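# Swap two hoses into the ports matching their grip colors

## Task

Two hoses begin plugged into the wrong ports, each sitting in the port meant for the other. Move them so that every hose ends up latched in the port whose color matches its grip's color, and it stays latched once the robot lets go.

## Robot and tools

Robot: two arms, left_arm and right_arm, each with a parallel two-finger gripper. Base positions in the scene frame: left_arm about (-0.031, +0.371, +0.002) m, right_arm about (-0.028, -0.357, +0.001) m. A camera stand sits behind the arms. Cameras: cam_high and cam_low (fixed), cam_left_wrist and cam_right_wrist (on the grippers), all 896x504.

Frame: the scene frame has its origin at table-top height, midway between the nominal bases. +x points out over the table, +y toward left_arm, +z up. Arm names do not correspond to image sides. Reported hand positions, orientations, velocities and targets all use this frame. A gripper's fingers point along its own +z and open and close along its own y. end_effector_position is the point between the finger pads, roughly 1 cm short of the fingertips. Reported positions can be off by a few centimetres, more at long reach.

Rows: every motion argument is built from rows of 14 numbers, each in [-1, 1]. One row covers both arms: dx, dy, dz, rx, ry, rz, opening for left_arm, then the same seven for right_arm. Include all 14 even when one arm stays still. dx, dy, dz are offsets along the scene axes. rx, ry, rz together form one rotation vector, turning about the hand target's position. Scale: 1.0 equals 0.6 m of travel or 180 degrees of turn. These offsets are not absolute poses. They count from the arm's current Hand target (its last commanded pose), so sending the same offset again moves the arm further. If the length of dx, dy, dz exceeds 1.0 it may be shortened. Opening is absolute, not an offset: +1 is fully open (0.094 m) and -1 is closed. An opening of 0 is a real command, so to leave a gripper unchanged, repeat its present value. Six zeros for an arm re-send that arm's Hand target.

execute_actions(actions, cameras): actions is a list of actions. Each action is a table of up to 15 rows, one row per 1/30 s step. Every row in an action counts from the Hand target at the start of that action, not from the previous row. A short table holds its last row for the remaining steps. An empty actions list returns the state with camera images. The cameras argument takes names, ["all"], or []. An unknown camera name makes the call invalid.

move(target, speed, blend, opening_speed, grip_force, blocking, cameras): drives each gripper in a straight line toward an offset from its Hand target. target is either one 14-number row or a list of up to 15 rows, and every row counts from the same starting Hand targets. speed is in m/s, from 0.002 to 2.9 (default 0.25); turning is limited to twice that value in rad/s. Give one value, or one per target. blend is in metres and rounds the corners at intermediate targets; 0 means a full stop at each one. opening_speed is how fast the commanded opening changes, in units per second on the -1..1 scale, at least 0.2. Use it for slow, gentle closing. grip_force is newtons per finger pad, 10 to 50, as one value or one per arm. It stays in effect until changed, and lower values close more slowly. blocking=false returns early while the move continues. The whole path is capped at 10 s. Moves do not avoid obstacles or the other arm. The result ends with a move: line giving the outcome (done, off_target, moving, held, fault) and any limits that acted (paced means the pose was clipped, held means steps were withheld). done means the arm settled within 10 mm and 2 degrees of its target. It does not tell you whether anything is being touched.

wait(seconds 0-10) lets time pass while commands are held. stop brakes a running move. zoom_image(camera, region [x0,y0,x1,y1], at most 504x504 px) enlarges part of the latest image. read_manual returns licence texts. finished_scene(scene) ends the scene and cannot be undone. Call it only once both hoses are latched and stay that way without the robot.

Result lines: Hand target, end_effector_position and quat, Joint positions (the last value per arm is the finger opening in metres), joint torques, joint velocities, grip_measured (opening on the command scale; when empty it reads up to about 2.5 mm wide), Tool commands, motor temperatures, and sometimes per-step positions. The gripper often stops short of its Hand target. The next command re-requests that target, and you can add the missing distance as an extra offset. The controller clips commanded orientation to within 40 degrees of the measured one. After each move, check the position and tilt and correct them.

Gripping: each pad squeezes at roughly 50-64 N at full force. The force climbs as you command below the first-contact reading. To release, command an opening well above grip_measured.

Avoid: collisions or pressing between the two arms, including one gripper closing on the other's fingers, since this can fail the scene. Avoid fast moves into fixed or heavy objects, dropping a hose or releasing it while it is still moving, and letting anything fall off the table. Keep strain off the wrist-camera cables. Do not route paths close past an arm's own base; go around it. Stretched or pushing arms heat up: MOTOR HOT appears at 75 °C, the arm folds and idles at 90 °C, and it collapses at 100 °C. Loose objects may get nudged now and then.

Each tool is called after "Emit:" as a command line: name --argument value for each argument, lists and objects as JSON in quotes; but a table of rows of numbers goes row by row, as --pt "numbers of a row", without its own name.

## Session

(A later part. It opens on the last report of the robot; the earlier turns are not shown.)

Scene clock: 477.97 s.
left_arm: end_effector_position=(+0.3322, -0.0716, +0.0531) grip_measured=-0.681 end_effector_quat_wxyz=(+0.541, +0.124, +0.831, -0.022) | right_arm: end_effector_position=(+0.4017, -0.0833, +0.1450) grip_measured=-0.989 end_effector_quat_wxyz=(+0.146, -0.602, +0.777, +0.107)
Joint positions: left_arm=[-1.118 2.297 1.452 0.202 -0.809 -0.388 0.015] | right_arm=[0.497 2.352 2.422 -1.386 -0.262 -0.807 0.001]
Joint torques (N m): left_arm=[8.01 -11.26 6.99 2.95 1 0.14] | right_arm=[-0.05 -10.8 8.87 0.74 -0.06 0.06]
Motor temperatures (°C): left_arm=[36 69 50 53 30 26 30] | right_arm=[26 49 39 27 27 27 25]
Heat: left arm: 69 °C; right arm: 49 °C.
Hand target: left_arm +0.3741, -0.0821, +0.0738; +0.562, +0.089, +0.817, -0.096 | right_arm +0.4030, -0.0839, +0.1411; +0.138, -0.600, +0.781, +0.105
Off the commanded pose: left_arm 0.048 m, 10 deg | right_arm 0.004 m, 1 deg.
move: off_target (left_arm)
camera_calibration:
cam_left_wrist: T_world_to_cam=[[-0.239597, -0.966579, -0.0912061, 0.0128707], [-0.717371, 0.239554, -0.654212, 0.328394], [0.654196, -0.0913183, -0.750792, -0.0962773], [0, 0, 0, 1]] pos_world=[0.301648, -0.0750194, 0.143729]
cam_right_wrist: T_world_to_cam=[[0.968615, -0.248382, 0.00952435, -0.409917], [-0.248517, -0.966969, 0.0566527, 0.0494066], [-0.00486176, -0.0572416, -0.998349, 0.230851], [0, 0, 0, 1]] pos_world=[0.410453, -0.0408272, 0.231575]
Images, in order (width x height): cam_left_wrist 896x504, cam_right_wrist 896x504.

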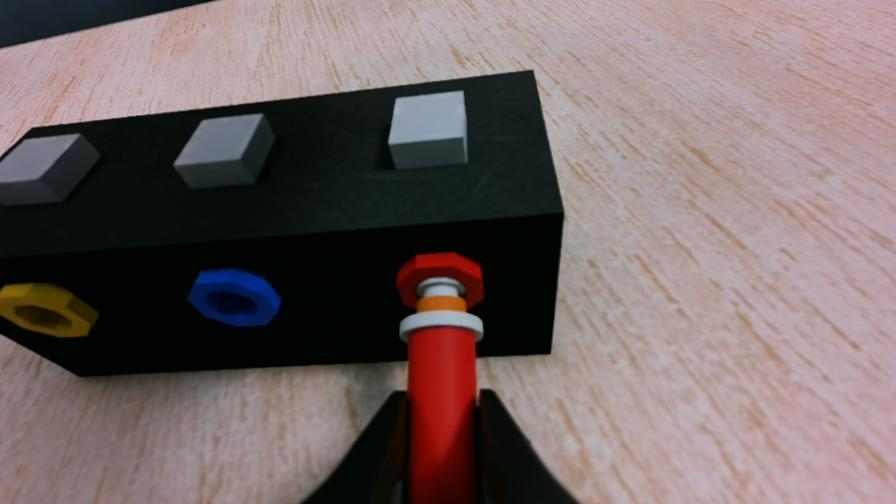

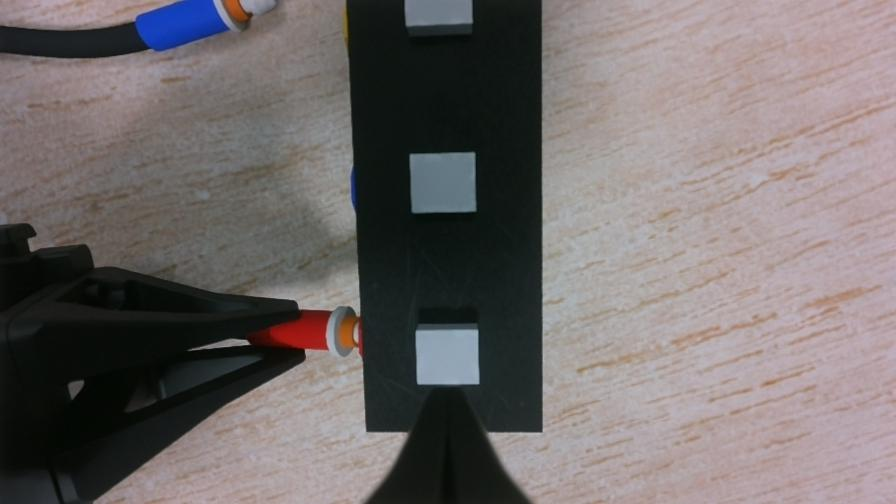

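Emit:
move --pt "0 0 0 0 0 0 -1 0 0 -0.1 0 0 0 -1" --pt "0 0 0 0 0 0 -1 0 0 -0.23 0 0 0 -1" --speed 0.15 --cameras '["cam_left_wrist","cam_right_wrist"]'

Scene clock: 483.77 s.
left_arm: end_effector_position=(+0.3322, -0.0716, +0.0531) grip_measured=-0.681 end_effector_quat_wxyz=(+0.541, +0.124, +0.831, -0.022) | right_arm: end_effector_position=(+0.3965, -0.0889, +0.0892) grip_measured=-0.989 end_effector_quat_wxyz=(+0.189, -0.598, +0.771, +0.113)
Joint positions: left_arm=[-1.118 2.297 1.452 0.202 -0.809 -0.388 0.015] | right_arm=[0.482 2.163 1.853 -0.921 -0.292 -0.806 0.001]
Joint torques (N m): left_arm=[7.99 -11.25 6.99 2.95 1 0.14] | right_arm=[1.17 0.08 0.59 2.25 0.26 0.01]
Motor temperatures (°C): left_arm=[36 68 51 54 30 26 30] | right_arm=[26 50 40 27 26 27 25]
Heat: left arm: 68 °C; right arm: 50 °C.
Hand target: left_arm +0.3741, -0.0821, +0.0738; +0.562, +0.089, +0.817, -0.096 | right_arm +0.4031, -0.0840, +0.0032; +0.138, -0.600, +0.781, +0.105
Off the commanded pose: left_arm 0.048 m, 10 deg | right_arm 0.086 m, 6 deg.
move: off_target (left_arm, right_arm)
camera_calibration:
cam_left_wrist: T_world_to_cam=[[-0.239597, -0.966579, -0.0912061, 0.0128707], [-0.717371, 0.239554, -0.654212, 0.328394], [0.654196, -0.0913183, -0.750792, -0.0962773], [0, 0, 0, 1]] pos_world=[0.301648, -0.0750194, 0.143729]
cam_right_wrist: T_world_to_cam=[[0.964964, -0.256872, 0.0534957, -0.408965], [-0.256096, -0.966423, -0.0210099, 0.0558125], [0.0570963, 0.00657377, -0.998347, 0.155863], [0, 0, 0, 1]] pos_world=[0.40003, -0.0521377, 0.178656]
Images, in order (width x height): cam_left_wrist 896x504, cam_right_wrist 896x504.

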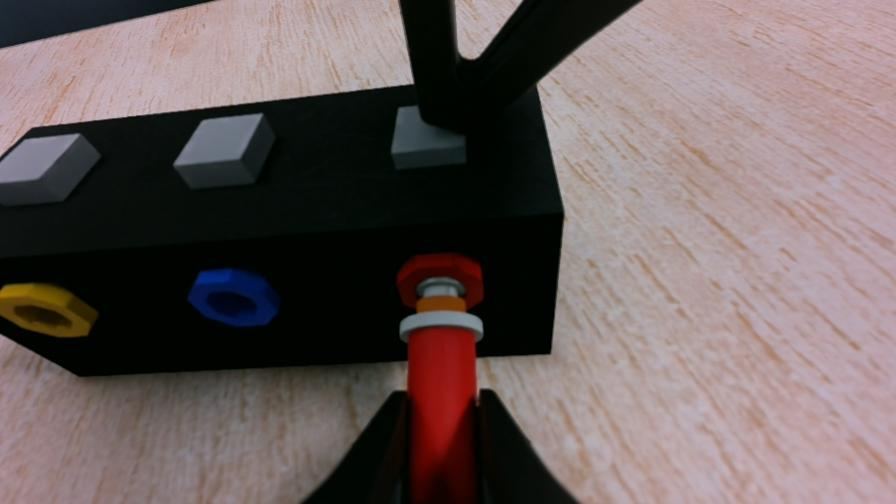

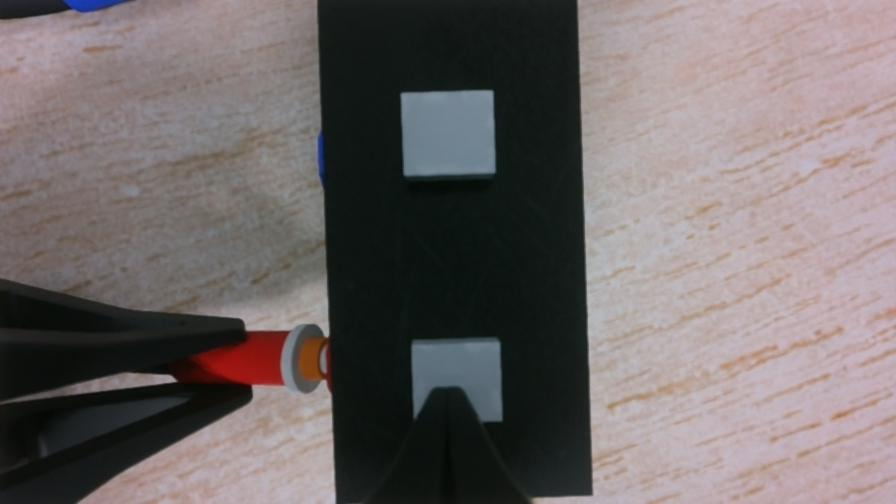

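Emit:
move --pt "0.03 -0.008 0 0 0 0 -1 0 0 0 0 0 0 -1" --pt "0.03 -0.008 0.025 0 0 0 -1 0 0 0 0 0 0 -1" --pt "0.03 -0.033 0.0 0 0 0 -1 0 0 0 0 0 0 -1" --pt "0.03 0.015 0.0 0 0 0 -1 0 0 0 0 0 0 -1" --pt "0.03 -0.008 -0.025 0 0 0 -1 0 0 0 0 0 0 -1" --pt "0.04 -0.01 0.0 0 0 0 -1 0 0 0 0 0 0 -1" --speed 0.15 --blend '[0.004,0.004,0.004,0.004,0.004,0]' --cameras '["cam_left_wrist","cam_right_wrist"]'

Scene clock: 489.70 s.
left_arm: end_effector_position=(+0.3332, -0.0714, +0.0532) grip_measured=-0.681 end_effector_quat_wxyz=(+0.534, +0.132, +0.835, -0.015) | right_arm: end_effector_position=(+0.3966, -0.0889, +0.0892) grip_measured=-0.989 end_effector_quat_wxyz=(+0.189, -0.598, +0.771, +0.113)
Joint positions: left_arm=[-1.114 2.295 1.468 0.165 -0.8 -0.381 0.015] | right_arm=[0.482 2.163 1.853 -0.92 -0.292 -0.806 0.001]
Joint torques (N m): left_arm=[10.97 -9.07 10.11 3.17 1.19 0.33] | right_arm=[1.2 0.06 0.55 2.25 0.26 0.01]
Motor temperatures (°C): left_arm=[35 67 51 55 30 26 30] | right_arm=[26 48 40 28 26 27 25]
Heat: left arm: 67 °C; right arm: 48 °C.
Hand target: left_arm +0.3981, -0.0883, +0.0741; +0.562, +0.088, +0.817, -0.097 | right_arm +0.4031, -0.0839, +0.0032; +0.138, -0.600, +0.781, +0.105
Off the commanded pose: left_arm 0.070 m, 11 deg | right_arm 0.086 m, 6 deg.
move: off_target (left_arm, right_arm)
camera_calibration:
cam_left_wrist: T_world_to_cam=[[-0.24733, -0.962801, -0.10882, 0.0170956], [-0.72419, 0.258302, -0.639398, 0.331966], [0.643722, -0.0793353, -0.761136, -0.0919527], [0, 0, 0, 1]] pos_world=[0.303826, -0.0765828, 0.14413]
cam_right_wrist: T_world_to_cam=[[0.964941, -0.256887, 0.0538351, -0.409119], [-0.256092, -0.966418, -0.0213075, 0.0558921], [0.0575008, 0.00677374, -0.998322, 0.155801], [0, 0, 0, 1]] pos_world=[0.40013, -0.0521377, 0.178756]
Images, in order (width x height): cam_left_wrist 896x504, cam_right_wrist 896x504.

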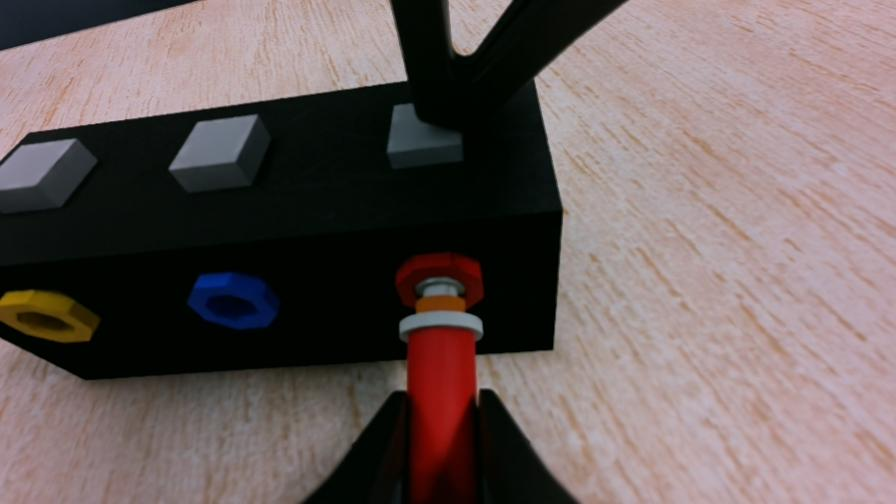

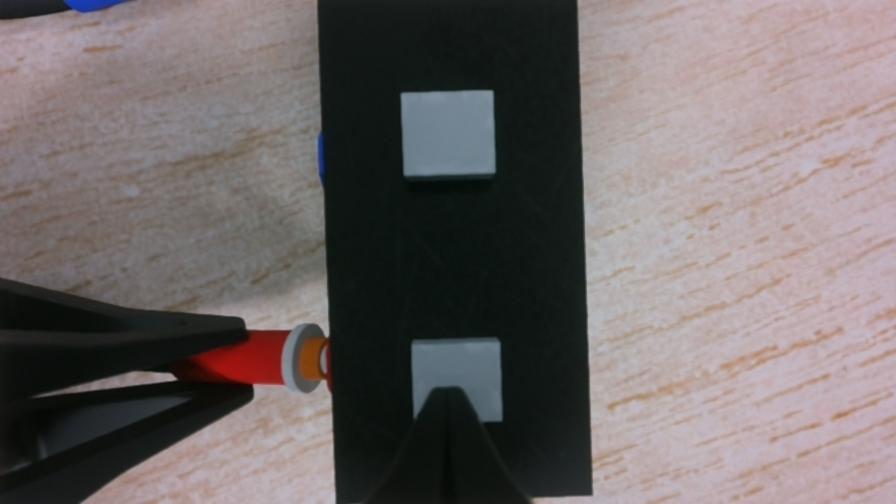

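Emit:
move --pt "-0.03 0.015 0 0.1 -0.024 0 -1 0 0 0 0 0 0 -1" --pt "-0.03 0.015 0.012 -0.1 0.024 0 -1 0 0 0 0 0 0 -1" --pt "-0.02 0.02 0.0 0.1 -0.024 0 -1 0 0 0 0 0 0 -1" --pt "-0.02 -0.01 0.0 -0.1 0.024 0 -1 0 0 0 0 0 0 -1" --pt "-0.01 0.0 0.01 0.1 -0.024 0 -1 0 0 0 0 0 0 -1" --pt "-0.0 0.0 0.0 0 0 0 -1 0 0 0 0 0 0 -1" --speed 0.45 --blend '[0.02,0.02,0.02,0.02,0.02,0]' --cameras '["cam_left_wrist"]'

Emit:
zoom_image --camera "cam_left_wrist" --region '[360, 220, 540, 400]'

Scene clock: 502.07 s.
left_arm: end_effector_position=(+0.3324, -0.0704, +0.0535) grip_measured=-0.681 end_effector_quat_wxyz=(+0.523, +0.145, +0.840, +0.004) | right_arm: end_effector_position=(+0.3966, -0.0889, +0.0892) grip_measured=-0.989 end_effector_quat_wxyz=(+0.189, -0.598, +0.771, +0.113)
Joint positions: left_arm=[-1.115 2.297 1.505 0.082 -0.805 -0.375 0.015] | right_arm=[0.482 2.163 1.853 -0.92 -0.292 -0.806 0.001]
Joint torques (N m): left_arm=[1.17 -11.58 5.15 1.7 -0.05 -0.04] | right_arm=[1.2 0.06 0.57 2.24 0.26 0.01]
Motor temperatures (°C): left_arm=[36 67 52 54 30 26 30] | right_arm=[26 45 39 30 26 27 25]
Heat: left arm: 67 °C; right arm: 45 °C.
Hand target: left_arm +0.3351, -0.0712, +0.0538; +0.523, +0.142, +0.841, -0.005 (not the last commanded pose) | right_arm +0.4031, -0.0839, +0.0032; +0.138, -0.600, +0.781, +0.105
Off the commanded pose: left_arm 0.071 m, 14 deg | right_arm 0.086 m, 6 deg.
move: held (left_arm; a check stopped the path), off_target (right_arm); path passed 4 of 6 targets; limits=held
pose unreachable (left arm): on one or more control steps of this call, first in action 0 (counted from 0), this arm could not follow its commanded pose, so it was not sent that pose on those steps. It may still have moved: this result reports where it is.
cause: moving toward the commanded pose would bring a part of the arm too close to another arm (this arm's wrist camera and the right arm's wrist (the part past joint 5), along the way the arms are being sent, or toward where that arm still pushes).
camera_calibration:
cam_left_wrist: T_world_to_cam=[[-0.24951, -0.956391, -0.151861, 0.0214673], [-0.735351, 0.289163, -0.612898, 0.335777], [0.630082, -0.0412526, -0.775432, -0.0832026], [0, 0, 0, 1]] pos_world=[0.304695, -0.0799954, 0.144539]
Images, in order (width x height): cam_left_wrist 896x504.

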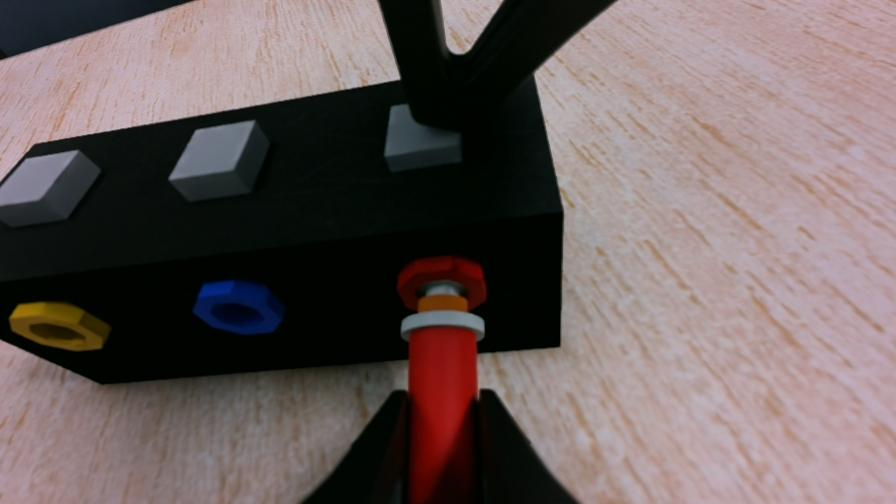

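Scaled by 2.800.

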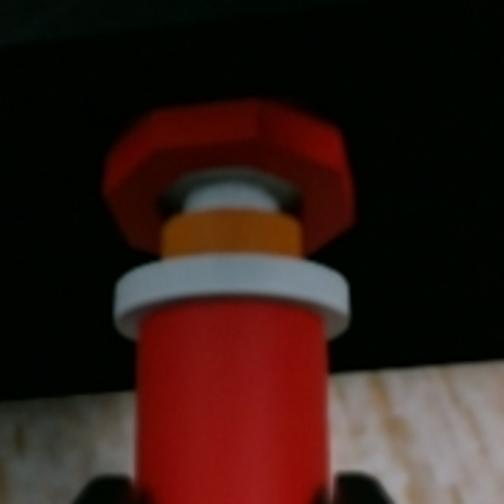

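Emit:
move --pt "0.06 -0.015 0.02 -0.02 0 0 -1 0 0 0 0 0 0 -1" --speed 0.12 --cameras '["cam_left_wrist","cam_right_wrist"]'

Scene clock: 505.63 s.
left_arm: end_effector_position=(+0.3340, -0.0706, +0.0542) grip_measured=-0.681 end_effector_quat_wxyz=(+0.512, +0.154, +0.845, +0.010) | right_arm: end_effector_position=(+0.3966, -0.0889, +0.0892) grip_measured=-0.989 end_effector_quat_wxyz=(+0.189, -0.598, +0.771, +0.113)
Joint positions: left_arm=[-1.109 2.297 1.534 0.023 -0.787 -0.375 0.015] | right_arm=[0.482 2.163 1.853 -0.92 -0.292 -0.806 0.001]
Joint torques (N m): left_arm=[6.54 -9.55 9.4 2.36 0.48 0.19] | right_arm=[1.21 0.08 0.57 2.25 0.25 0.01]
Motor temperatures (°C): left_arm=[36 66 52 53 29 26 30] | right_arm=[26 45 38 30 26 27 25]
Heat: left arm: 66 °C; right arm: 45 °C.
Hand target: left_arm +0.3711, -0.0803, +0.0659; +0.527, +0.125, +0.840, -0.032 | right_arm +0.4031, -0.0839, +0.0032; +0.138, -0.600, +0.781, +0.105
Off the commanded pose: left_arm 0.040 m, 6 deg | right_arm 0.086 m, 6 deg.
move: off_target (left_arm, right_arm)
camera_calibration:
cam_left_wrist: T_world_to_cam=[[-0.260032, -0.951257, -0.165813, 0.0263407], [-0.747466, 0.30701, -0.5891, 0.341371], [0.611292, -0.0292451, -0.790865, -0.075648], [0, 0, 0, 1]] pos_world=[0.308256, -0.0819598, 0.145642]
cam_right_wrist: T_world_to_cam=[[0.964941, -0.256887, 0.0538351, -0.409119], [-0.256092, -0.966418, -0.0213075, 0.0558921], [0.0575008, 0.00677374, -0.998322, 0.155801], [0, 0, 0, 1]] pos_world=[0.40013, -0.0521377, 0.178756]
Images, in order (width x height): cam_left_wrist 896x504, cam_right_wrist 896x504.

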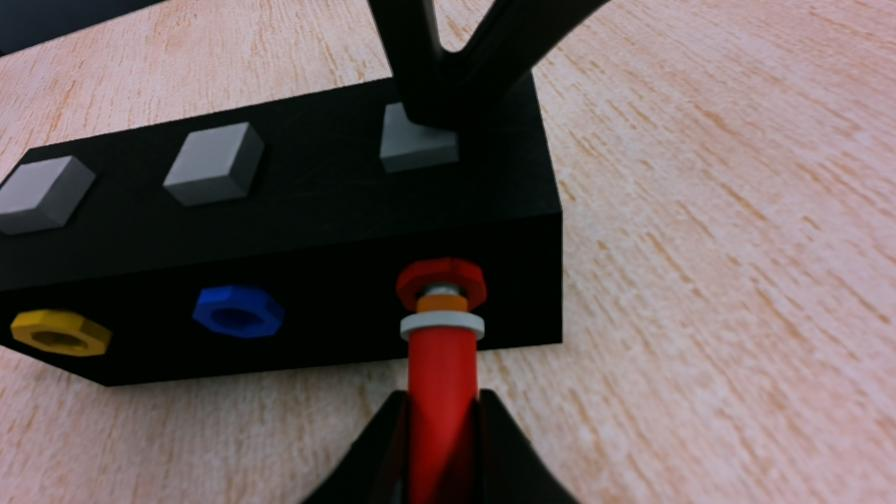

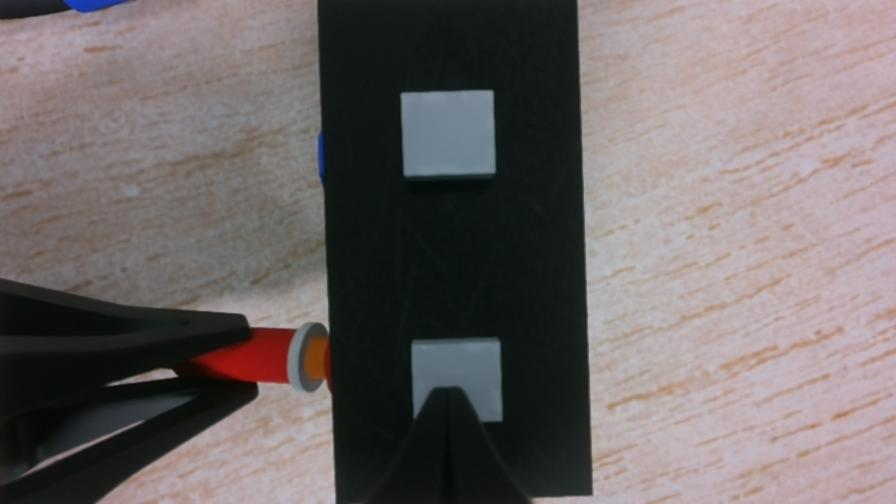

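Emit:
move --pt "0 0 0 0 0 0 -1 0 0 0.25 0 0 0 -1" --pt "0 0 0 -0.06 -0.03 0 -1 -0.1 -0.25 0.3 0 0 0 -1" --pt "0.02 -0.005 0.01 0.02 -0.05 0 -1 -0.15 -0.28 0.3 0 0 0 -1" --pt "0.03 -0.02 0.0 -0.14 -0.01 0 -1 -0.15 -0.28 0.3 0 0 0 -1" --pt "0.04 0.01 0.015 0.02 -0.05 0 -1 -0.15 -0.28 0.3 0 0 0 -1" --pt "0.05 -0.012 0.0 -0.08 -0.03 0 -1 -0.15 -0.28 0.3 0 0 0 -1" --speed 0.35 --blend '[0.03,0.01,0.01,0.01,0.01,0]' --cameras '["cam_left_wrist"]'

Scene clock: 519.93 s.
left_arm: end_effector_position=(+0.3346, -0.0713, +0.0526) grip_measured=-0.680 end_effector_quat_wxyz=(+0.547, +0.132, +0.827, -0.007) | right_arm: end_effector_position=(+0.3173, -0.2524, +0.1755) grip_measured=-0.989 end_effector_quat_wxyz=(+0.124, -0.598, +0.786, +0.102)
Joint positions: left_arm=[-1.118 2.31 1.462 0.212 -0.828 -0.352 0.015] | right_arm=[0.171 1.794 1.72 -1.373 -0.297 -1.13 0.001]
Joint torques (N m): left_arm=[11.62 -8.49 8.57 3.53 1.46 -0.45] | right_arm=[-0.7 -11.06 5.04 0.65 -0.41 -0.13]
Motor temperatures (°C): left_arm=[35 66 51 53 29 26 30] | right_arm=[26 44 38 30 26 27 25]
Heat: left arm: 66 °C; right arm: 44 °C.
Hand target: left_arm +0.4010, -0.0875, +0.0659; +0.577, +0.059, +0.804, -0.131 | right_arm +0.3131, -0.2519, +0.1831; +0.138, -0.600, +0.781, +0.105
Off the commanded pose: left_arm 0.070 m, 17 deg | right_arm 0.009 m, 2 deg.
move: off_target (left_arm)
camera_calibration:
cam_left_wrist: T_world_to_cam=[[-0.236753, -0.963356, -0.126066, 0.0148377], [-0.705337, 0.259659, -0.659604, 0.327441], [0.668167, -0.0672439, -0.740966, -0.101639], [0, 0, 0, 1]] pos_world=[0.302381, -0.0775635, 0.14254]
Images, in order (width x height): cam_left_wrist 896x504.

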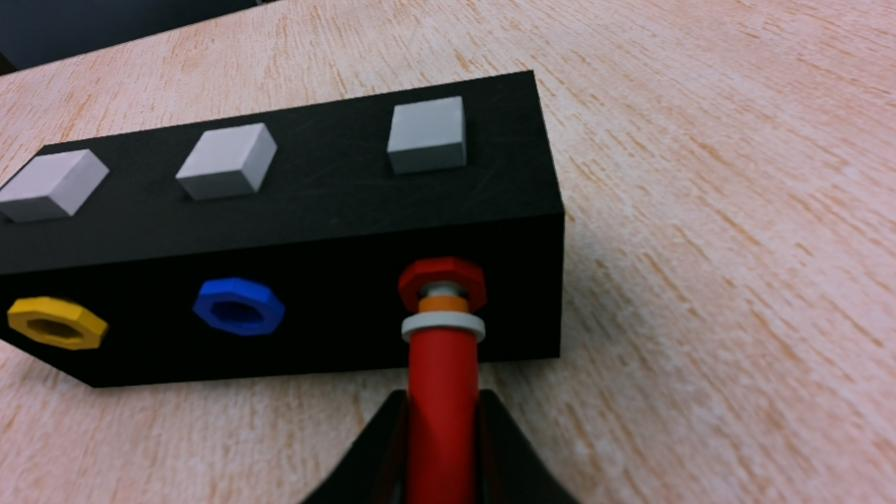

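Emit:
move --pt "-0.07 0.017 0.02 0.062 0.061 0 -1 0 0 0 0 0 0 -1" --pt "-0.03 0.007 0.025 0.062 0.061 0 -1 0 0 0 0 0 0 -1" --pt "-0.03 0.007 0.02 0.12 0.045 0 -1 0 0 0 0 0 0 -1" --pt "-0.02 0.005 0.02 0.0 0.075 0 -1 0 0 0 0 0 0 -1" --pt "-0.01 0.002 0.02 0.062 0.061 0 -1 0 0 0 0 0 0 -1" --speed 0.3 --blend '[0,0.01,0.01,0.01,0]' --cameras '["cam_left_wrist"]'

Emit:
zoom_image --camera "cam_left_wrist" --region '[360, 220, 540, 400]'

Scene clock: 537.10 s.
left_arm: end_effector_position=(+0.3358, -0.0692, +0.0539) grip_measured=-0.680 end_effector_quat_wxyz=(+0.423, +0.158, +0.892, -0.010) | right_arm: end_effector_position=(+0.3173, -0.2524, +0.1755) grip_measured=-0.989 end_effector_quat_wxyz=(+0.124, -0.598, +0.786, +0.102)
Joint positions: left_arm=[-1.065 2.294 1.69 -0.301 -0.617 -0.484 0.015] | right_arm=[0.171 1.794 1.72 -1.373 -0.297 -1.13 0.001]
Joint torques (N m): left_arm=[6.94 -8.85 9.8 3.12 -0.46 0.29] | right_arm=[-0.7 -11.06 5.08 0.65 -0.41 -0.14]
Motor temperatures (°C): left_arm=[36 67 52 55 30 26 30] | right_arm=[26 46 39 28 26 27 25]
Heat: left arm: 67 °C; right arm: 46 °C.
Hand target: left_arm +0.3951, -0.0862, +0.0779; +0.490, +0.102, +0.864, -0.057 | right_arm +0.3131, -0.2519, +0.1831; +0.138, -0.600, +0.781, +0.105
Off the commanded pose: left_arm 0.066 m, 12 deg | right_arm 0.009 m, 2 deg.
move: off_target (left_arm)
camera_calibration:
cam_left_wrist: T_world_to_cam=[[-0.297725, -0.948836, -0.105215, 0.0376617], [-0.848247, 0.313494, -0.426847, 0.367749], [0.437992, -0.0378346, -0.898182, -0.0135719], [0, 0, 0, 1]] pos_world=[0.329099, -0.080066, 0.148745]
Images, in order (width x height): cam_left_wrist 896x504.

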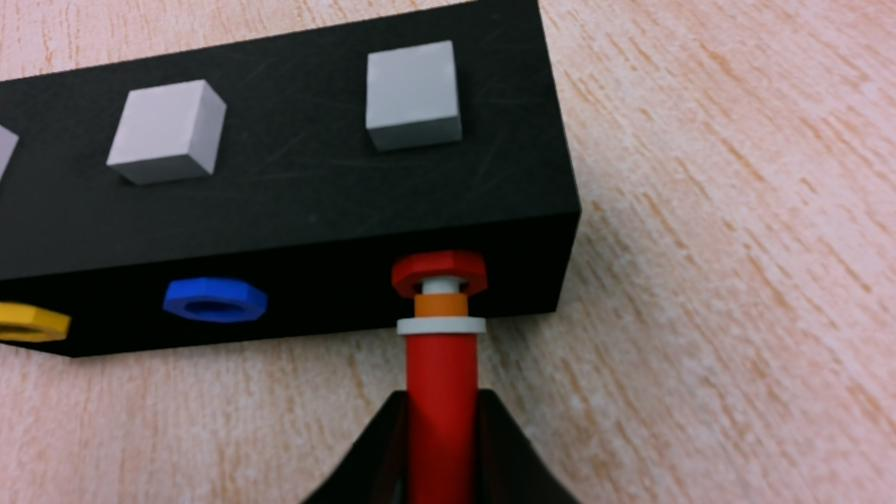

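Scaled by 2.800.

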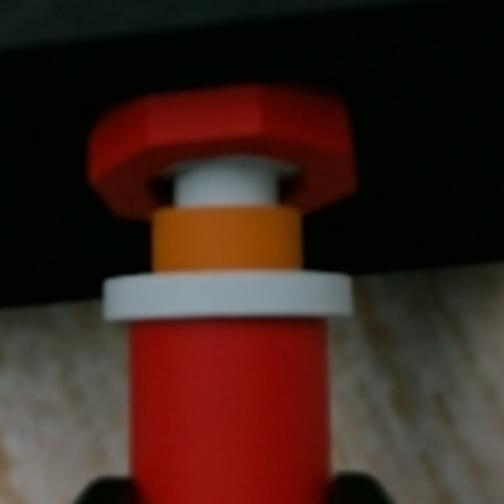

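Emit:
move --pt "-0.05 0.012 0.03 -0.008 -0.032 0 -1 0 0 0 0 0 0 -1" --pt "-0.05 0.012 0.05 -0.008 -0.032 0 -1 0 0 0 0 0 0 -1" --speed 0.12 --cameras '["cam_left_wrist"]'

Emit:
zoom_image --camera "cam_left_wrist" --region '[360, 220, 540, 400]'

Scene clock: 547.40 s.
left_arm: end_effector_position=(+0.3346, -0.0693, +0.0540) grip_measured=-0.680 end_effector_quat_wxyz=(+0.475, +0.148, +0.868, -0.015) | right_arm: end_effector_position=(+0.3173, -0.2524, +0.1755) grip_measured=-0.989 end_effector_quat_wxyz=(+0.124, -0.598, +0.786, +0.102)
Joint positions: left_arm=[-1.086 2.275 1.566 -0.087 -0.695 -0.443 0.015] | right_arm=[0.171 1.794 1.72 -1.373 -0.297 -1.13 0.001]
Joint torques (N m): left_arm=[3.58 -15.43 6.8 2.7 -0.53 0.2] | right_arm=[-0.72 -11.04 5.07 0.65 -0.41 -0.14]
Motor temperatures (°C): left_arm=[36 69 51 56 29 26 30] | right_arm=[26 47 39 28 26 27 25]
Heat: left arm: 69 °C; right arm: 47 °C.
Hand target: left_arm +0.3651, -0.0790, +0.1080; +0.534, +0.099, +0.838, -0.063 | right_arm +0.3131, -0.2519, +0.1831; +0.138, -0.600, +0.781, +0.105
Off the commanded pose: left_arm 0.063 m, 11 deg | right_arm 0.009 m, 2 deg.
move: off_target (left_arm)
camera_calibration:
cam_left_wrist: T_world_to_cam=[[-0.280659, -0.954026, -0.105191, 0.0311828], [-0.797371, 0.292761, -0.527722, 0.353772], [0.534256, -0.0642334, -0.842879, -0.0498883], [0, 0, 0, 1]] pos_world=[0.317492, -0.0770258, 0.147924]
Images, in order (width x height): cam_left_wrist 896x504.

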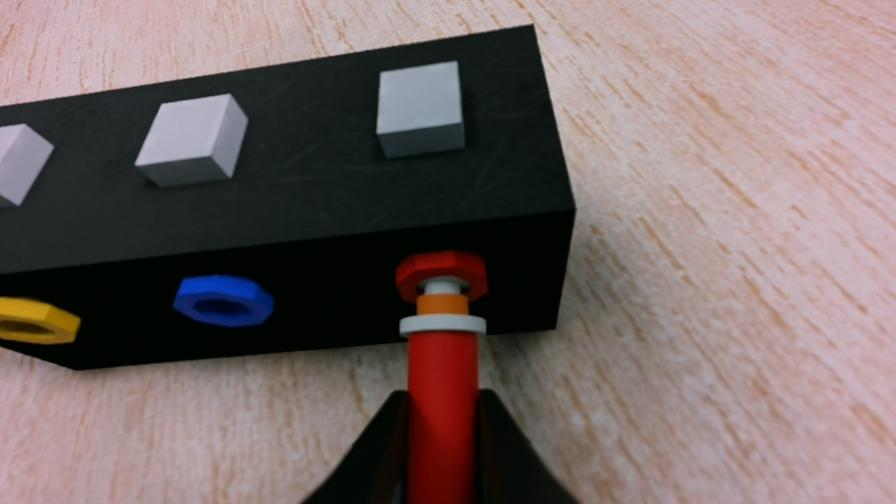

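Scaled by 2.800.

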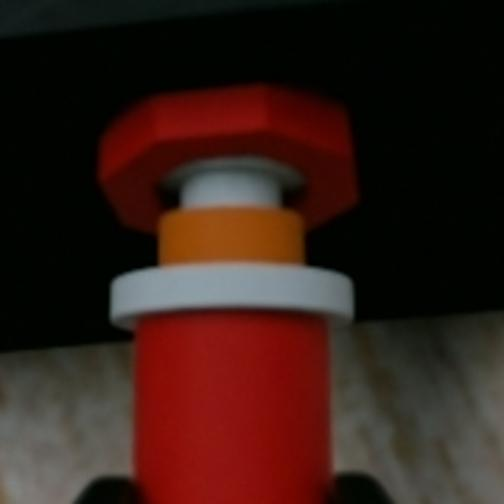

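Emit:
move --pt "-0.1085 0.0267 -0.05 0 0 0 -1 0 0 0 0 0 0 -1" --pt "-0.1085 0.0267 -0.05 0.0227 0.0916 0 -1 0 0 0 0 0 0 -1" --speed 0.2 --cameras '["cam_left_wrist","cam_high"]'

Emit:
zoom_image --camera "cam_left_wrist" --region '[330, 120, 580, 370]'

Scene clock: 558.07 s.
left_arm: end_effector_position=(+0.2923, -0.0541, +0.0529) grip_measured=-0.680 end_effector_quat_wxyz=(+0.390, +0.126, +0.912, -0.020) | right_arm: end_effector_position=(+0.3173, -0.2524, +0.1755) grip_measured=-0.989 end_effector_quat_wxyz=(+0.124, -0.598, +0.786, +0.102)
Joint positions: left_arm=[-1.121 2.197 1.58 -0.393 -0.61 -0.653 0.015] | right_arm=[0.171 1.794 1.72 -1.373 -0.297 -1.13 0.001]
Joint torques (N m): left_arm=[1.18 -13.05 8.1 1.31 -0.19 -0.1] | right_arm=[-0.7 -11.06 5.07 0.65 -0.41 -0.14]
Motor temperatures (°C): left_arm=[35 74 51 55 29 26 30] | right_arm=[26 48 39 28 26 27 25]
Heat: left arm: 74 °C; right arm: 48 °C.
Hand target: left_arm +0.2999, -0.0630, +0.0779; +0.404, +0.108, +0.907, -0.046 | right_arm +0.3131, -0.2519, +0.1831; +0.138, -0.600, +0.781, +0.105
Off the commanded pose: left_arm 0.028 m, 4 deg | right_arm 0.009 m, 2 deg.
move: off_target (left_arm)
camera_calibration:
cam_left_wrist: T_world_to_cam=[[-0.253063, -0.966056, -0.0519034, 0.0221447], [-0.89479, 0.254119, -0.367117, 0.332829], [0.367845, -0.0464613, -0.928725, 0.0268335], [0, 0, 0, 1]] pos_world=[0.293545, -0.0619383, 0.148257]
Images, in order (width x height): cam_high 896x504, cam_left_wrist 896x504.

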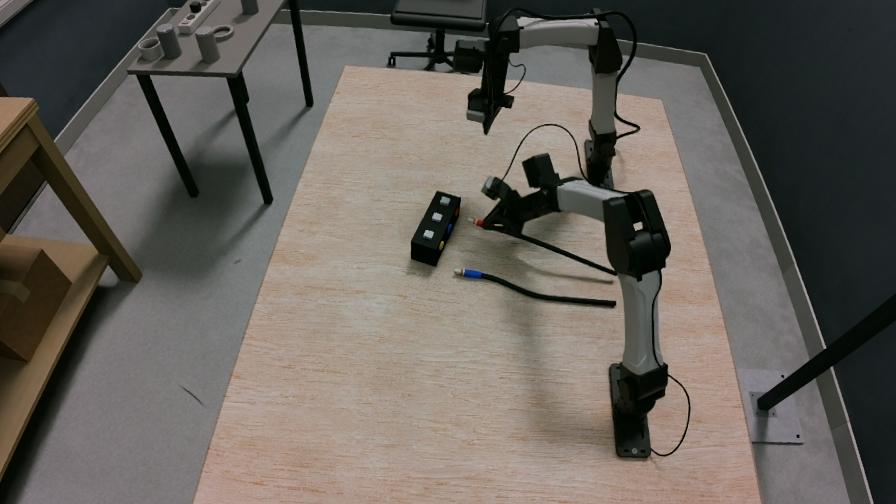

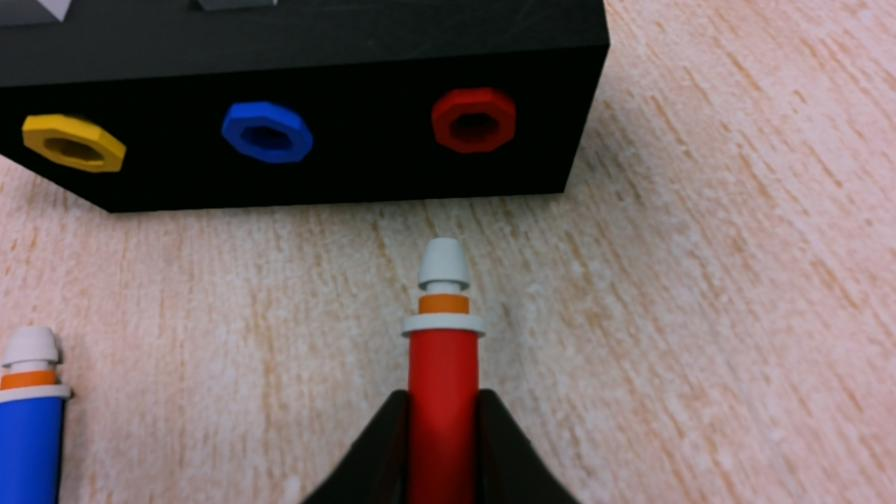

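Scaled by 2.016.

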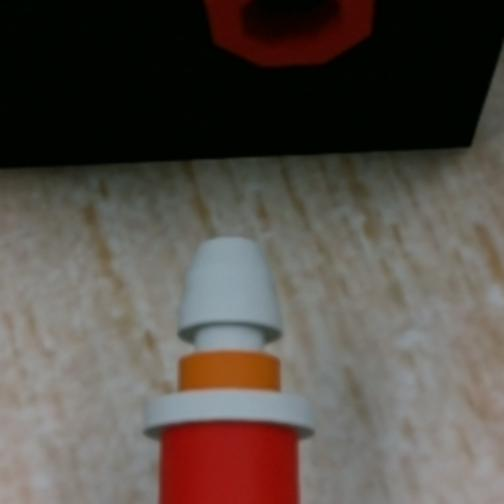

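Emit:
move --target '[0.0365,-0.025,0.02,0.0053,0.0216,0,-1,0,0,0,0,0,0,-1]' --speed 0.15 --cameras '["cam_left_wrist"]'

Emit:
zoom_image --camera "cam_left_wrist" --region '[330, 170, 580, 420]'

Scene clock: 573.37 s.
left_arm: end_effector_position=(+0.3166, -0.0716, +0.0797) grip_measured=-0.680 end_effector_quat_wxyz=(+0.366, +0.119, +0.923, -0.028) | right_arm: end_effector_position=(+0.3173, -0.2524, +0.1755) grip_measured=-0.989 end_effector_quat_wxyz=(+0.124, -0.598, +0.786, +0.102)
Joint positions: left_arm=[-1.078 2.278 1.854 -0.601 -0.545 -0.653 0.015] | right_arm=[0.171 1.794 1.72 -1.373 -0.297 -1.13 0.001]
Joint torques (N m): left_arm=[0.91 -11.63 8.2 1.31 -0.15 -0.07] | right_arm=[-0.7 -11.04 5.07 0.65 -0.41 -0.14]
Motor temperatures (°C): left_arm=[33 77 52 49 29 26 30] | right_arm=[26 49 39 27 26 27 25]
Heat: left arm: 77 °C; right arm: 49 °C. Fold the left arm in close to its base, or ease its load, before you think long.
Hand target: left_arm +0.3219, -0.0780, +0.0901; +0.372, +0.109, +0.921, -0.043 | right_arm +0.3131, -0.2519, +0.1831; +0.138, -0.600, +0.781, +0.105
Off the commanded pose: left_arm 0.013 m, 2 deg | right_arm 0.009 m, 2 deg.
MOTOR HOT: joint 2 (shoulder) of the left arm reports 77 °C; the controller's stop level is 90 °C. To cool a motor, set the load down, stop pushing, or move to a pose that needs little force.
move: off_target (left_arm)
camera_calibration:
cam_left_wrist: T_world_to_cam=[[-0.247266, -0.968616, -0.0253331, 0.00854993], [-0.915896, 0.24218, -0.32013, 0.370998], [0.316219, -0.0559547, -0.947035, 0.0590182], [0, 0, 0, 1]] pos_world=[0.323247, -0.0782644, 0.174877]
Images, in order (width x height): cam_left_wrist 896x504.

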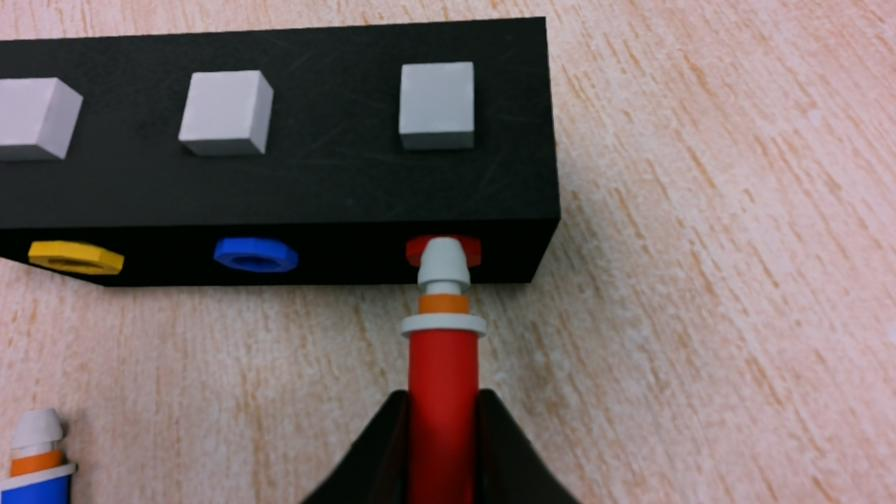

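Scaled by 2.016.

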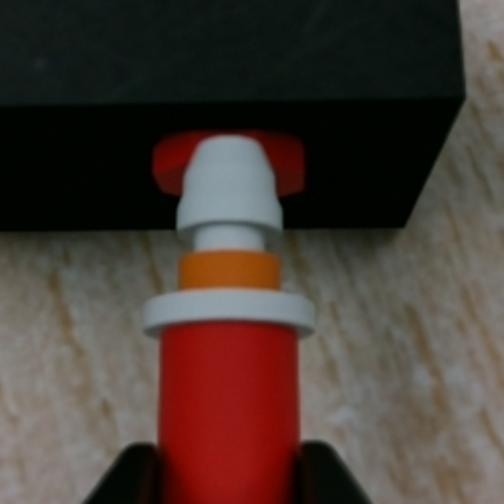

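Emit:
move --pt "-0.05 0.012 -0.019 0 0 0 -1 0 0 0 0 0 0 -1" --pt "0.01 -0.0025 -0.019 0 0 0 -1 0 0 0 0 0 0 -1" --pt "0.08 -0.02 -0.017 0 0 0 -1 0 0 0 0 0 0 -1" --speed 0.15 --cameras '["cam_left_wrist"]'

Emit:
zoom_image --camera "cam_left_wrist" --region '[330, 170, 580, 420]'

Scene clock: 582.60 s.
left_arm: end_effector_position=(+0.3243, -0.0804, +0.0498) grip_measured=-0.680 end_effector_quat_wxyz=(+0.309, +0.151, +0.939, -0.016) | right_arm: end_effector_position=(+0.3173, -0.2524, +0.1755) grip_measured=-0.989 end_effector_quat_wxyz=(+0.124, -0.598, +0.786, +0.102)
Joint positions: left_arm=[-1.048 2.415 2.039 -0.737 -0.448 -0.612 0.015] | right_arm=[0.171 1.794 1.72 -1.373 -0.297 -1.13 0.001]
Joint torques (N m): left_arm=[4.64 -12.36 9.59 2.05 -0.86 0.11] | right_arm=[-0.72 -11.06 5.05 0.65 -0.41 -0.14]
Motor temperatures (°C): left_arm=[33 78 51 48 29 26 30] | right_arm=[26 50 39 27 26 27 25]
Heat: left arm: 78 °C; right arm: 50 °C. Fold the left arm in close to its base, or ease its load, before you think long.
Hand target: left_arm +0.3698, -0.0901, +0.0796; +0.372, +0.110, +0.921, -0.043 | right_arm +0.3131, -0.2519, +0.1831; +0.138, -0.600, +0.781, +0.105
Off the commanded pose: left_arm 0.055 m, 9 deg | right_arm 0.009 m, 2 deg.
MOTOR HOT: still on. Joint 2 (shoulder) of the left arm reports 78 °C.
move: off_target (left_arm)
camera_calibration:
cam_left_wrist: T_world_to_cam=[[-0.298046, -0.953096, -0.0526918, 0.0203349], [-0.931901, 0.302484, -0.200158, 0.374702], [0.206708, -0.0105528, -0.978346, 0.0685689], [0, 0, 0, 1]] pos_world=[0.341073, -0.0932367, 0.143155]
Images, in order (width x height): cam_left_wrist 896x504.

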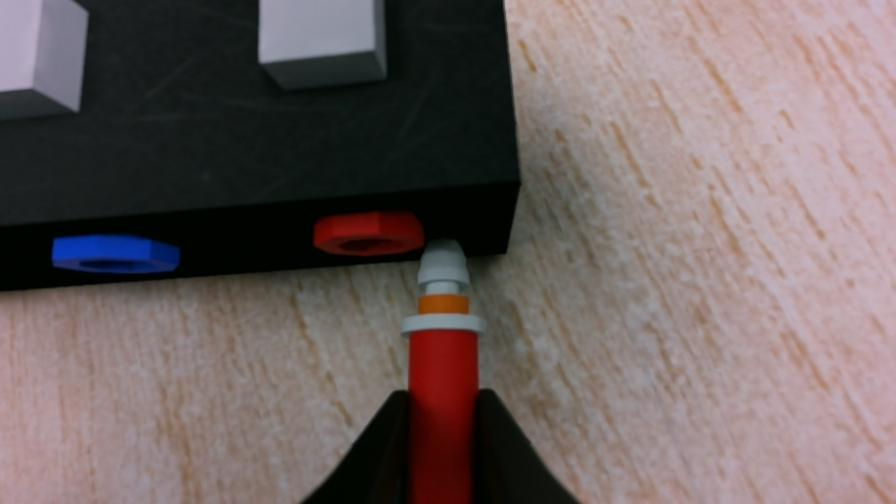

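Scaled by 2.016.

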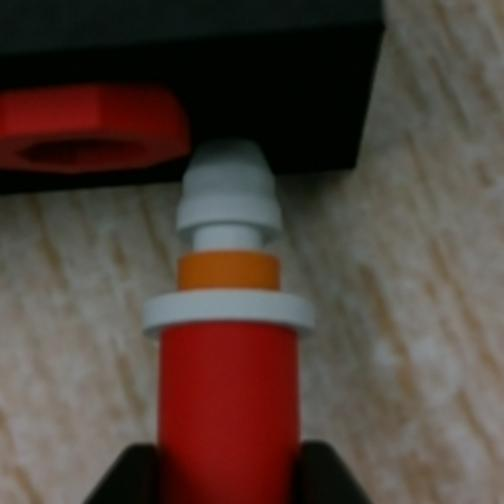

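Emit:
move --pt "-0.146 0.02 0.0 0 0 0 -1 0 0 0 0 0 0 -1" --pt "-0.146 0.02 -0.056 0 0 0 -1 0 0 0 0 0 0 -1" --speed 0.2 --cameras '["cam_left_wrist"]'

Scene clock: 590.73 s.
left_arm: end_effector_position=(+0.2760, -0.0790, +0.0385) grip_measured=-0.680 end_effector_quat_wxyz=(+0.361, +0.124, +0.924, -0.036) | right_arm: end_effector_position=(+0.3173, -0.2524, +0.1755) grip_measured=-0.989 end_effector_quat_wxyz=(+0.124, -0.598, +0.786, +0.102)
Joint positions: left_arm=[-1.156 2.275 1.69 -0.475 -0.565 -0.727 0.015] | right_arm=[0.171 1.794 1.72 -1.373 -0.297 -1.13 0.001]
Joint torques (N m): left_arm=[1.21 -12.53 4.93 1.4 -0.41 -0.08] | right_arm=[-0.72 -11.07 5.05 0.66 -0.41 -0.14]
Motor temperatures (°C): left_arm=[33 77 51 48 29 26 30] | right_arm=[26 50 39 27 26 27 25]
Heat: left arm: 77 °C; right arm: 50 °C. Fold the left arm in close to its base, or ease its load, before you think long.
Hand target: left_arm +0.2822, -0.0780, +0.0460; +0.372, +0.110, +0.921, -0.042 | right_arm +0.3131, -0.2519, +0.1831; +0.138, -0.600, +0.781, +0.105
Off the commanded pose: left_arm 0.010 m, 2 deg | right_arm 0.009 m, 2 deg.
MOTOR HOT: still on. Joint 2 (shoulder) of the left arm reports 77 °C.
move: done
camera_calibration:
cam_left_wrist: T_world_to_cam=[[-0.260655, -0.96535, -0.012552, -0.00613408], [-0.916182, 0.251437, -0.312074, 0.322865], [0.304417, -0.0698437, -0.949975, 0.0347364], [0, 0, 0, 1]] pos_world=[0.28363, -0.0846756, 0.13368]
Images, in order (width x height): cam_left_wrist 896x504.

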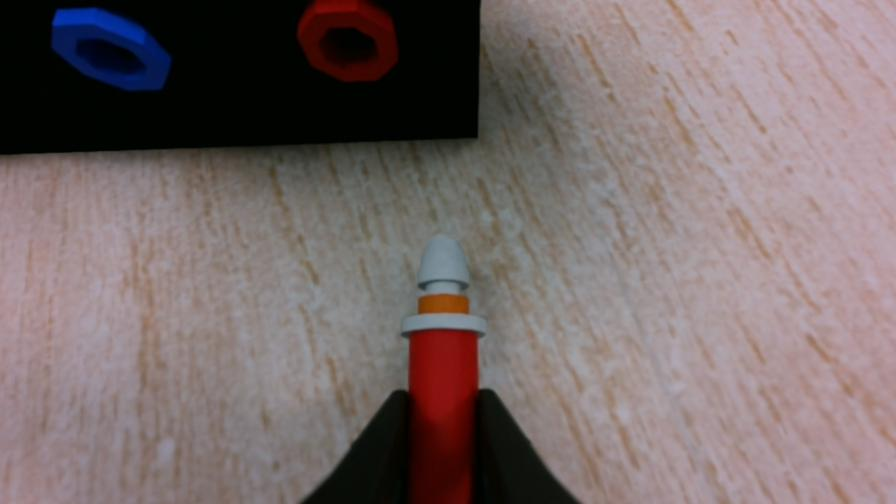

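Emit:
move --pt "0 0 -0.017 0 0 0 -1 0 0 0 0 0 0 -1" --pt "0 0 -0.017 0 0 0 -0.3 0 0 0 0 0 0 -1" --pt "-0.083 0.02 0.12 0 0 0 -0.2 0 0 0 0 0 0 -1" --pt "-0.22 0.497 0.257 0 0 0 -0.2 -0.155 0.053 0.028 0.1498 -0.2532 -0.4628 -0.2" --pt "-0.22 0.497 0.257 0 0 0 -0.2 -0.172 0.27 -0.0885 0.1498 -0.2532 -0.4628 -0.1" --speed 0.4 --blend '[0,0,0.02,0.02,0]' --cameras '["cam_high","cam_right_wrist"]'

Scene clock: 606.93 s.
left_arm: end_effector_position=(+0.1506, +0.2185, +0.2042) grip_measured=-0.202 end_effector_quat_wxyz=(+0.377, +0.105, +0.919, -0.047) | right_arm: end_effector_position=(+0.2076, -0.0955, +0.1253) grip_measured=-0.102 end_effector_quat_wxyz=(+0.545, +0.089, +0.830, -0.075)
Joint positions: left_arm=[-1.116 0.901 0.934 -1.037 -0.565 -0.709 0.037] | right_arm=[1.329 1.792 1.124 -0.863 1.165 1.497 0.042]
Joint torques (N m): left_arm=[1.17 -1.1 4.74 1.31 -0.14 0.12] | right_arm=[0.12 -6.24 8.09 0.32 0.88 0.32]
Motor temperatures (°C): left_arm=[32 74 49 46 29 26 30] | right_arm=[26 50 40 27 26 27 25]
Heat: left arm: 74 °C; right arm: 50 °C. Fold the left arm in close to its base, or ease its load, before you think long.
Hand target: left_arm +0.1502, +0.2202, +0.2002; +0.372, +0.109, +0.921, -0.043 | right_arm +0.2100, -0.0899, +0.1301; +0.555, +0.101, +0.823, -0.068
Off the commanded pose: left_arm 0.004 m, 1 deg | right_arm 0.008 m, 2 deg.
MOTOR HOT: still on. Joint 2 (shoulder) of the left arm reports 74 °C.
move: done; blend cut to 0 m at target 3, 0 m at target 4; target 3's new opening was sent with left_arm's hand 0.022 m and 3 deg from that target
camera_calibration:
cam_right_wrist: T_world_to_cam=[[-0.228959, -0.972978, 0.029867, -0.0478585], [-0.72021, 0.148677, -0.677637, 0.286913], [0.654885, -0.176662, -0.73479, 0.0280665], [0, 0, 0, 1]] pos_world=[0.1773, -0.0842643, 0.216475]
Images, in order (width x height): cam_high 896x504, cam_right_wrist 896x504.

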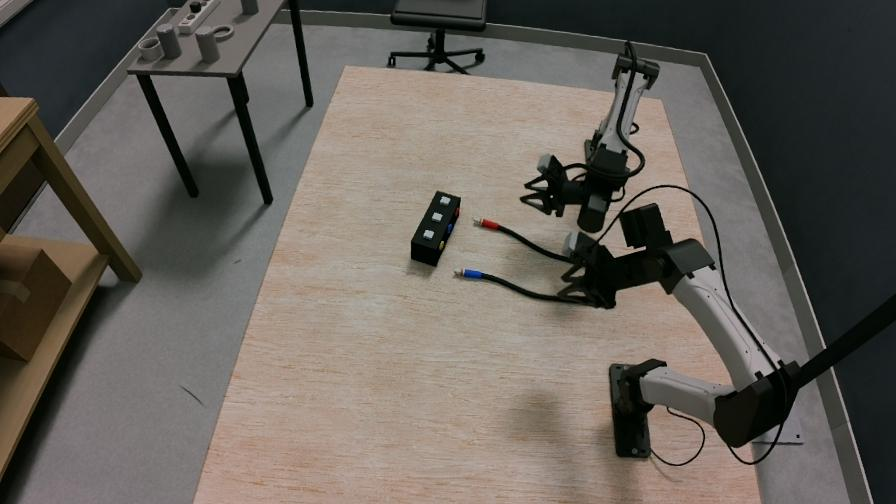

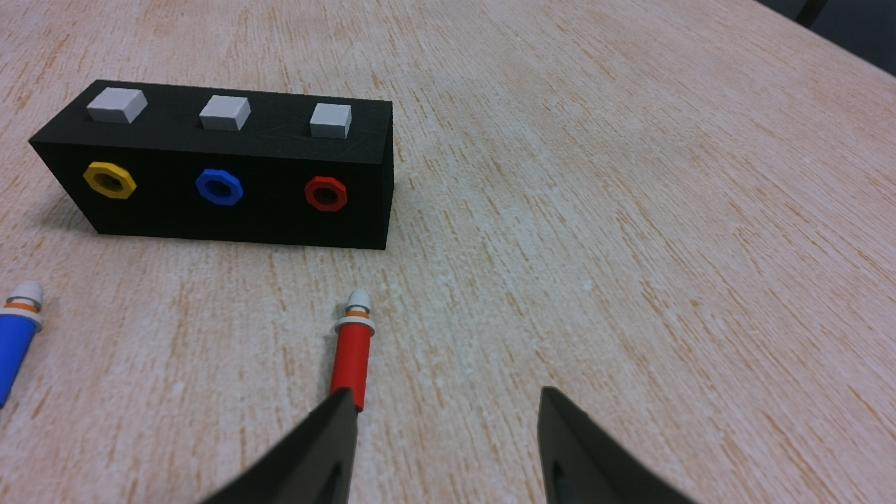

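Emit:
move --pt "0 0 0 0 0 0 -0.2 0.0483 0.06 -0.1335 0 0 0.0278 0.0" --pt "0 0 0 0 0 0 -0.2 0.115 0.049 -0.145 0 0 0.0278 0.0" --speed 0.2 --cameras '["cam_right_wrist"]'

Scene clock: 617.73 s.
left_arm: end_effector_position=(+0.1506, +0.2185, +0.2042) grip_measured=-0.202 end_effector_quat_wxyz=(+0.377, +0.105, +0.919, -0.047) | right_arm: end_effector_position=(+0.2799, -0.0617, +0.0511) grip_measured=-0.002 end_effector_quat_wxyz=(+0.559, +0.062, +0.825, -0.052)
Joint positions: left_arm=[-1.116 0.901 0.934 -1.037 -0.565 -0.709 0.037] | right_arm=[1.158 2.014 1 0.024 1.113 0.922 0.047]
Joint torques (N m): left_arm=[1.17 -1.1 4.72 1.31 -0.14 0.12] | right_arm=[0.08 -7.66 4.23 1.73 0.46 0.11]
Motor temperatures (°C): left_arm=[32 67 49 46 29 26 29] | right_arm=[26 49 40 27 27 27 25]
Heat: left arm: 67 °C; right arm: 49 °C.
Hand target: left_arm +0.1502, +0.2202, +0.2002; +0.372, +0.109, +0.921, -0.043 | right_arm +0.2790, -0.0605, +0.0432; +0.558, +0.065, +0.826, -0.043
Off the commanded pose: left_arm 0.004 m, 1 deg | right_arm 0.008 m, 1 deg.
MOTOR HOT: cleared for the motors of the left arm.
move: done
camera_calibration:
cam_right_wrist: T_world_to_cam=[[-0.159233, -0.987081, 0.0177872, -0.0160234], [-0.709144, 0.101825, -0.697672, 0.278733], [0.686848, -0.123706, -0.716196, -0.0743938], [0, 0, 0, 1]] pos_world=[0.246207, -0.0534014, 0.141469]
Images, in order (width x height): cam_right_wrist 896x504.

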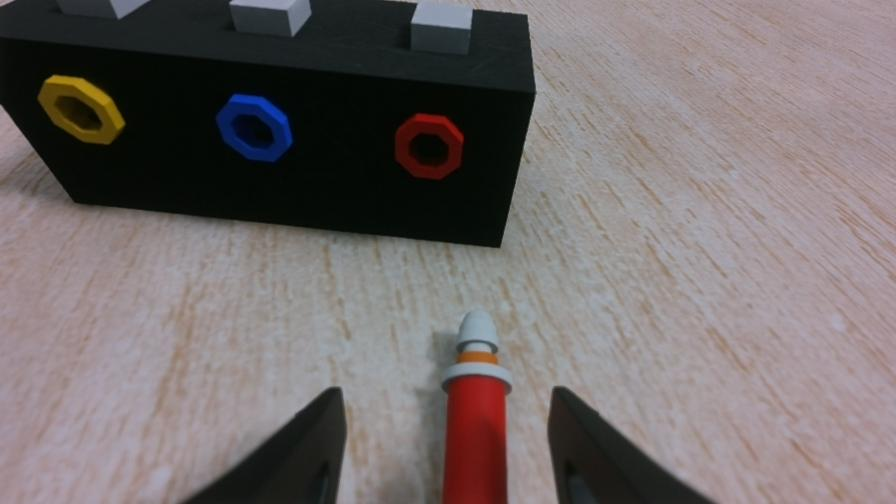

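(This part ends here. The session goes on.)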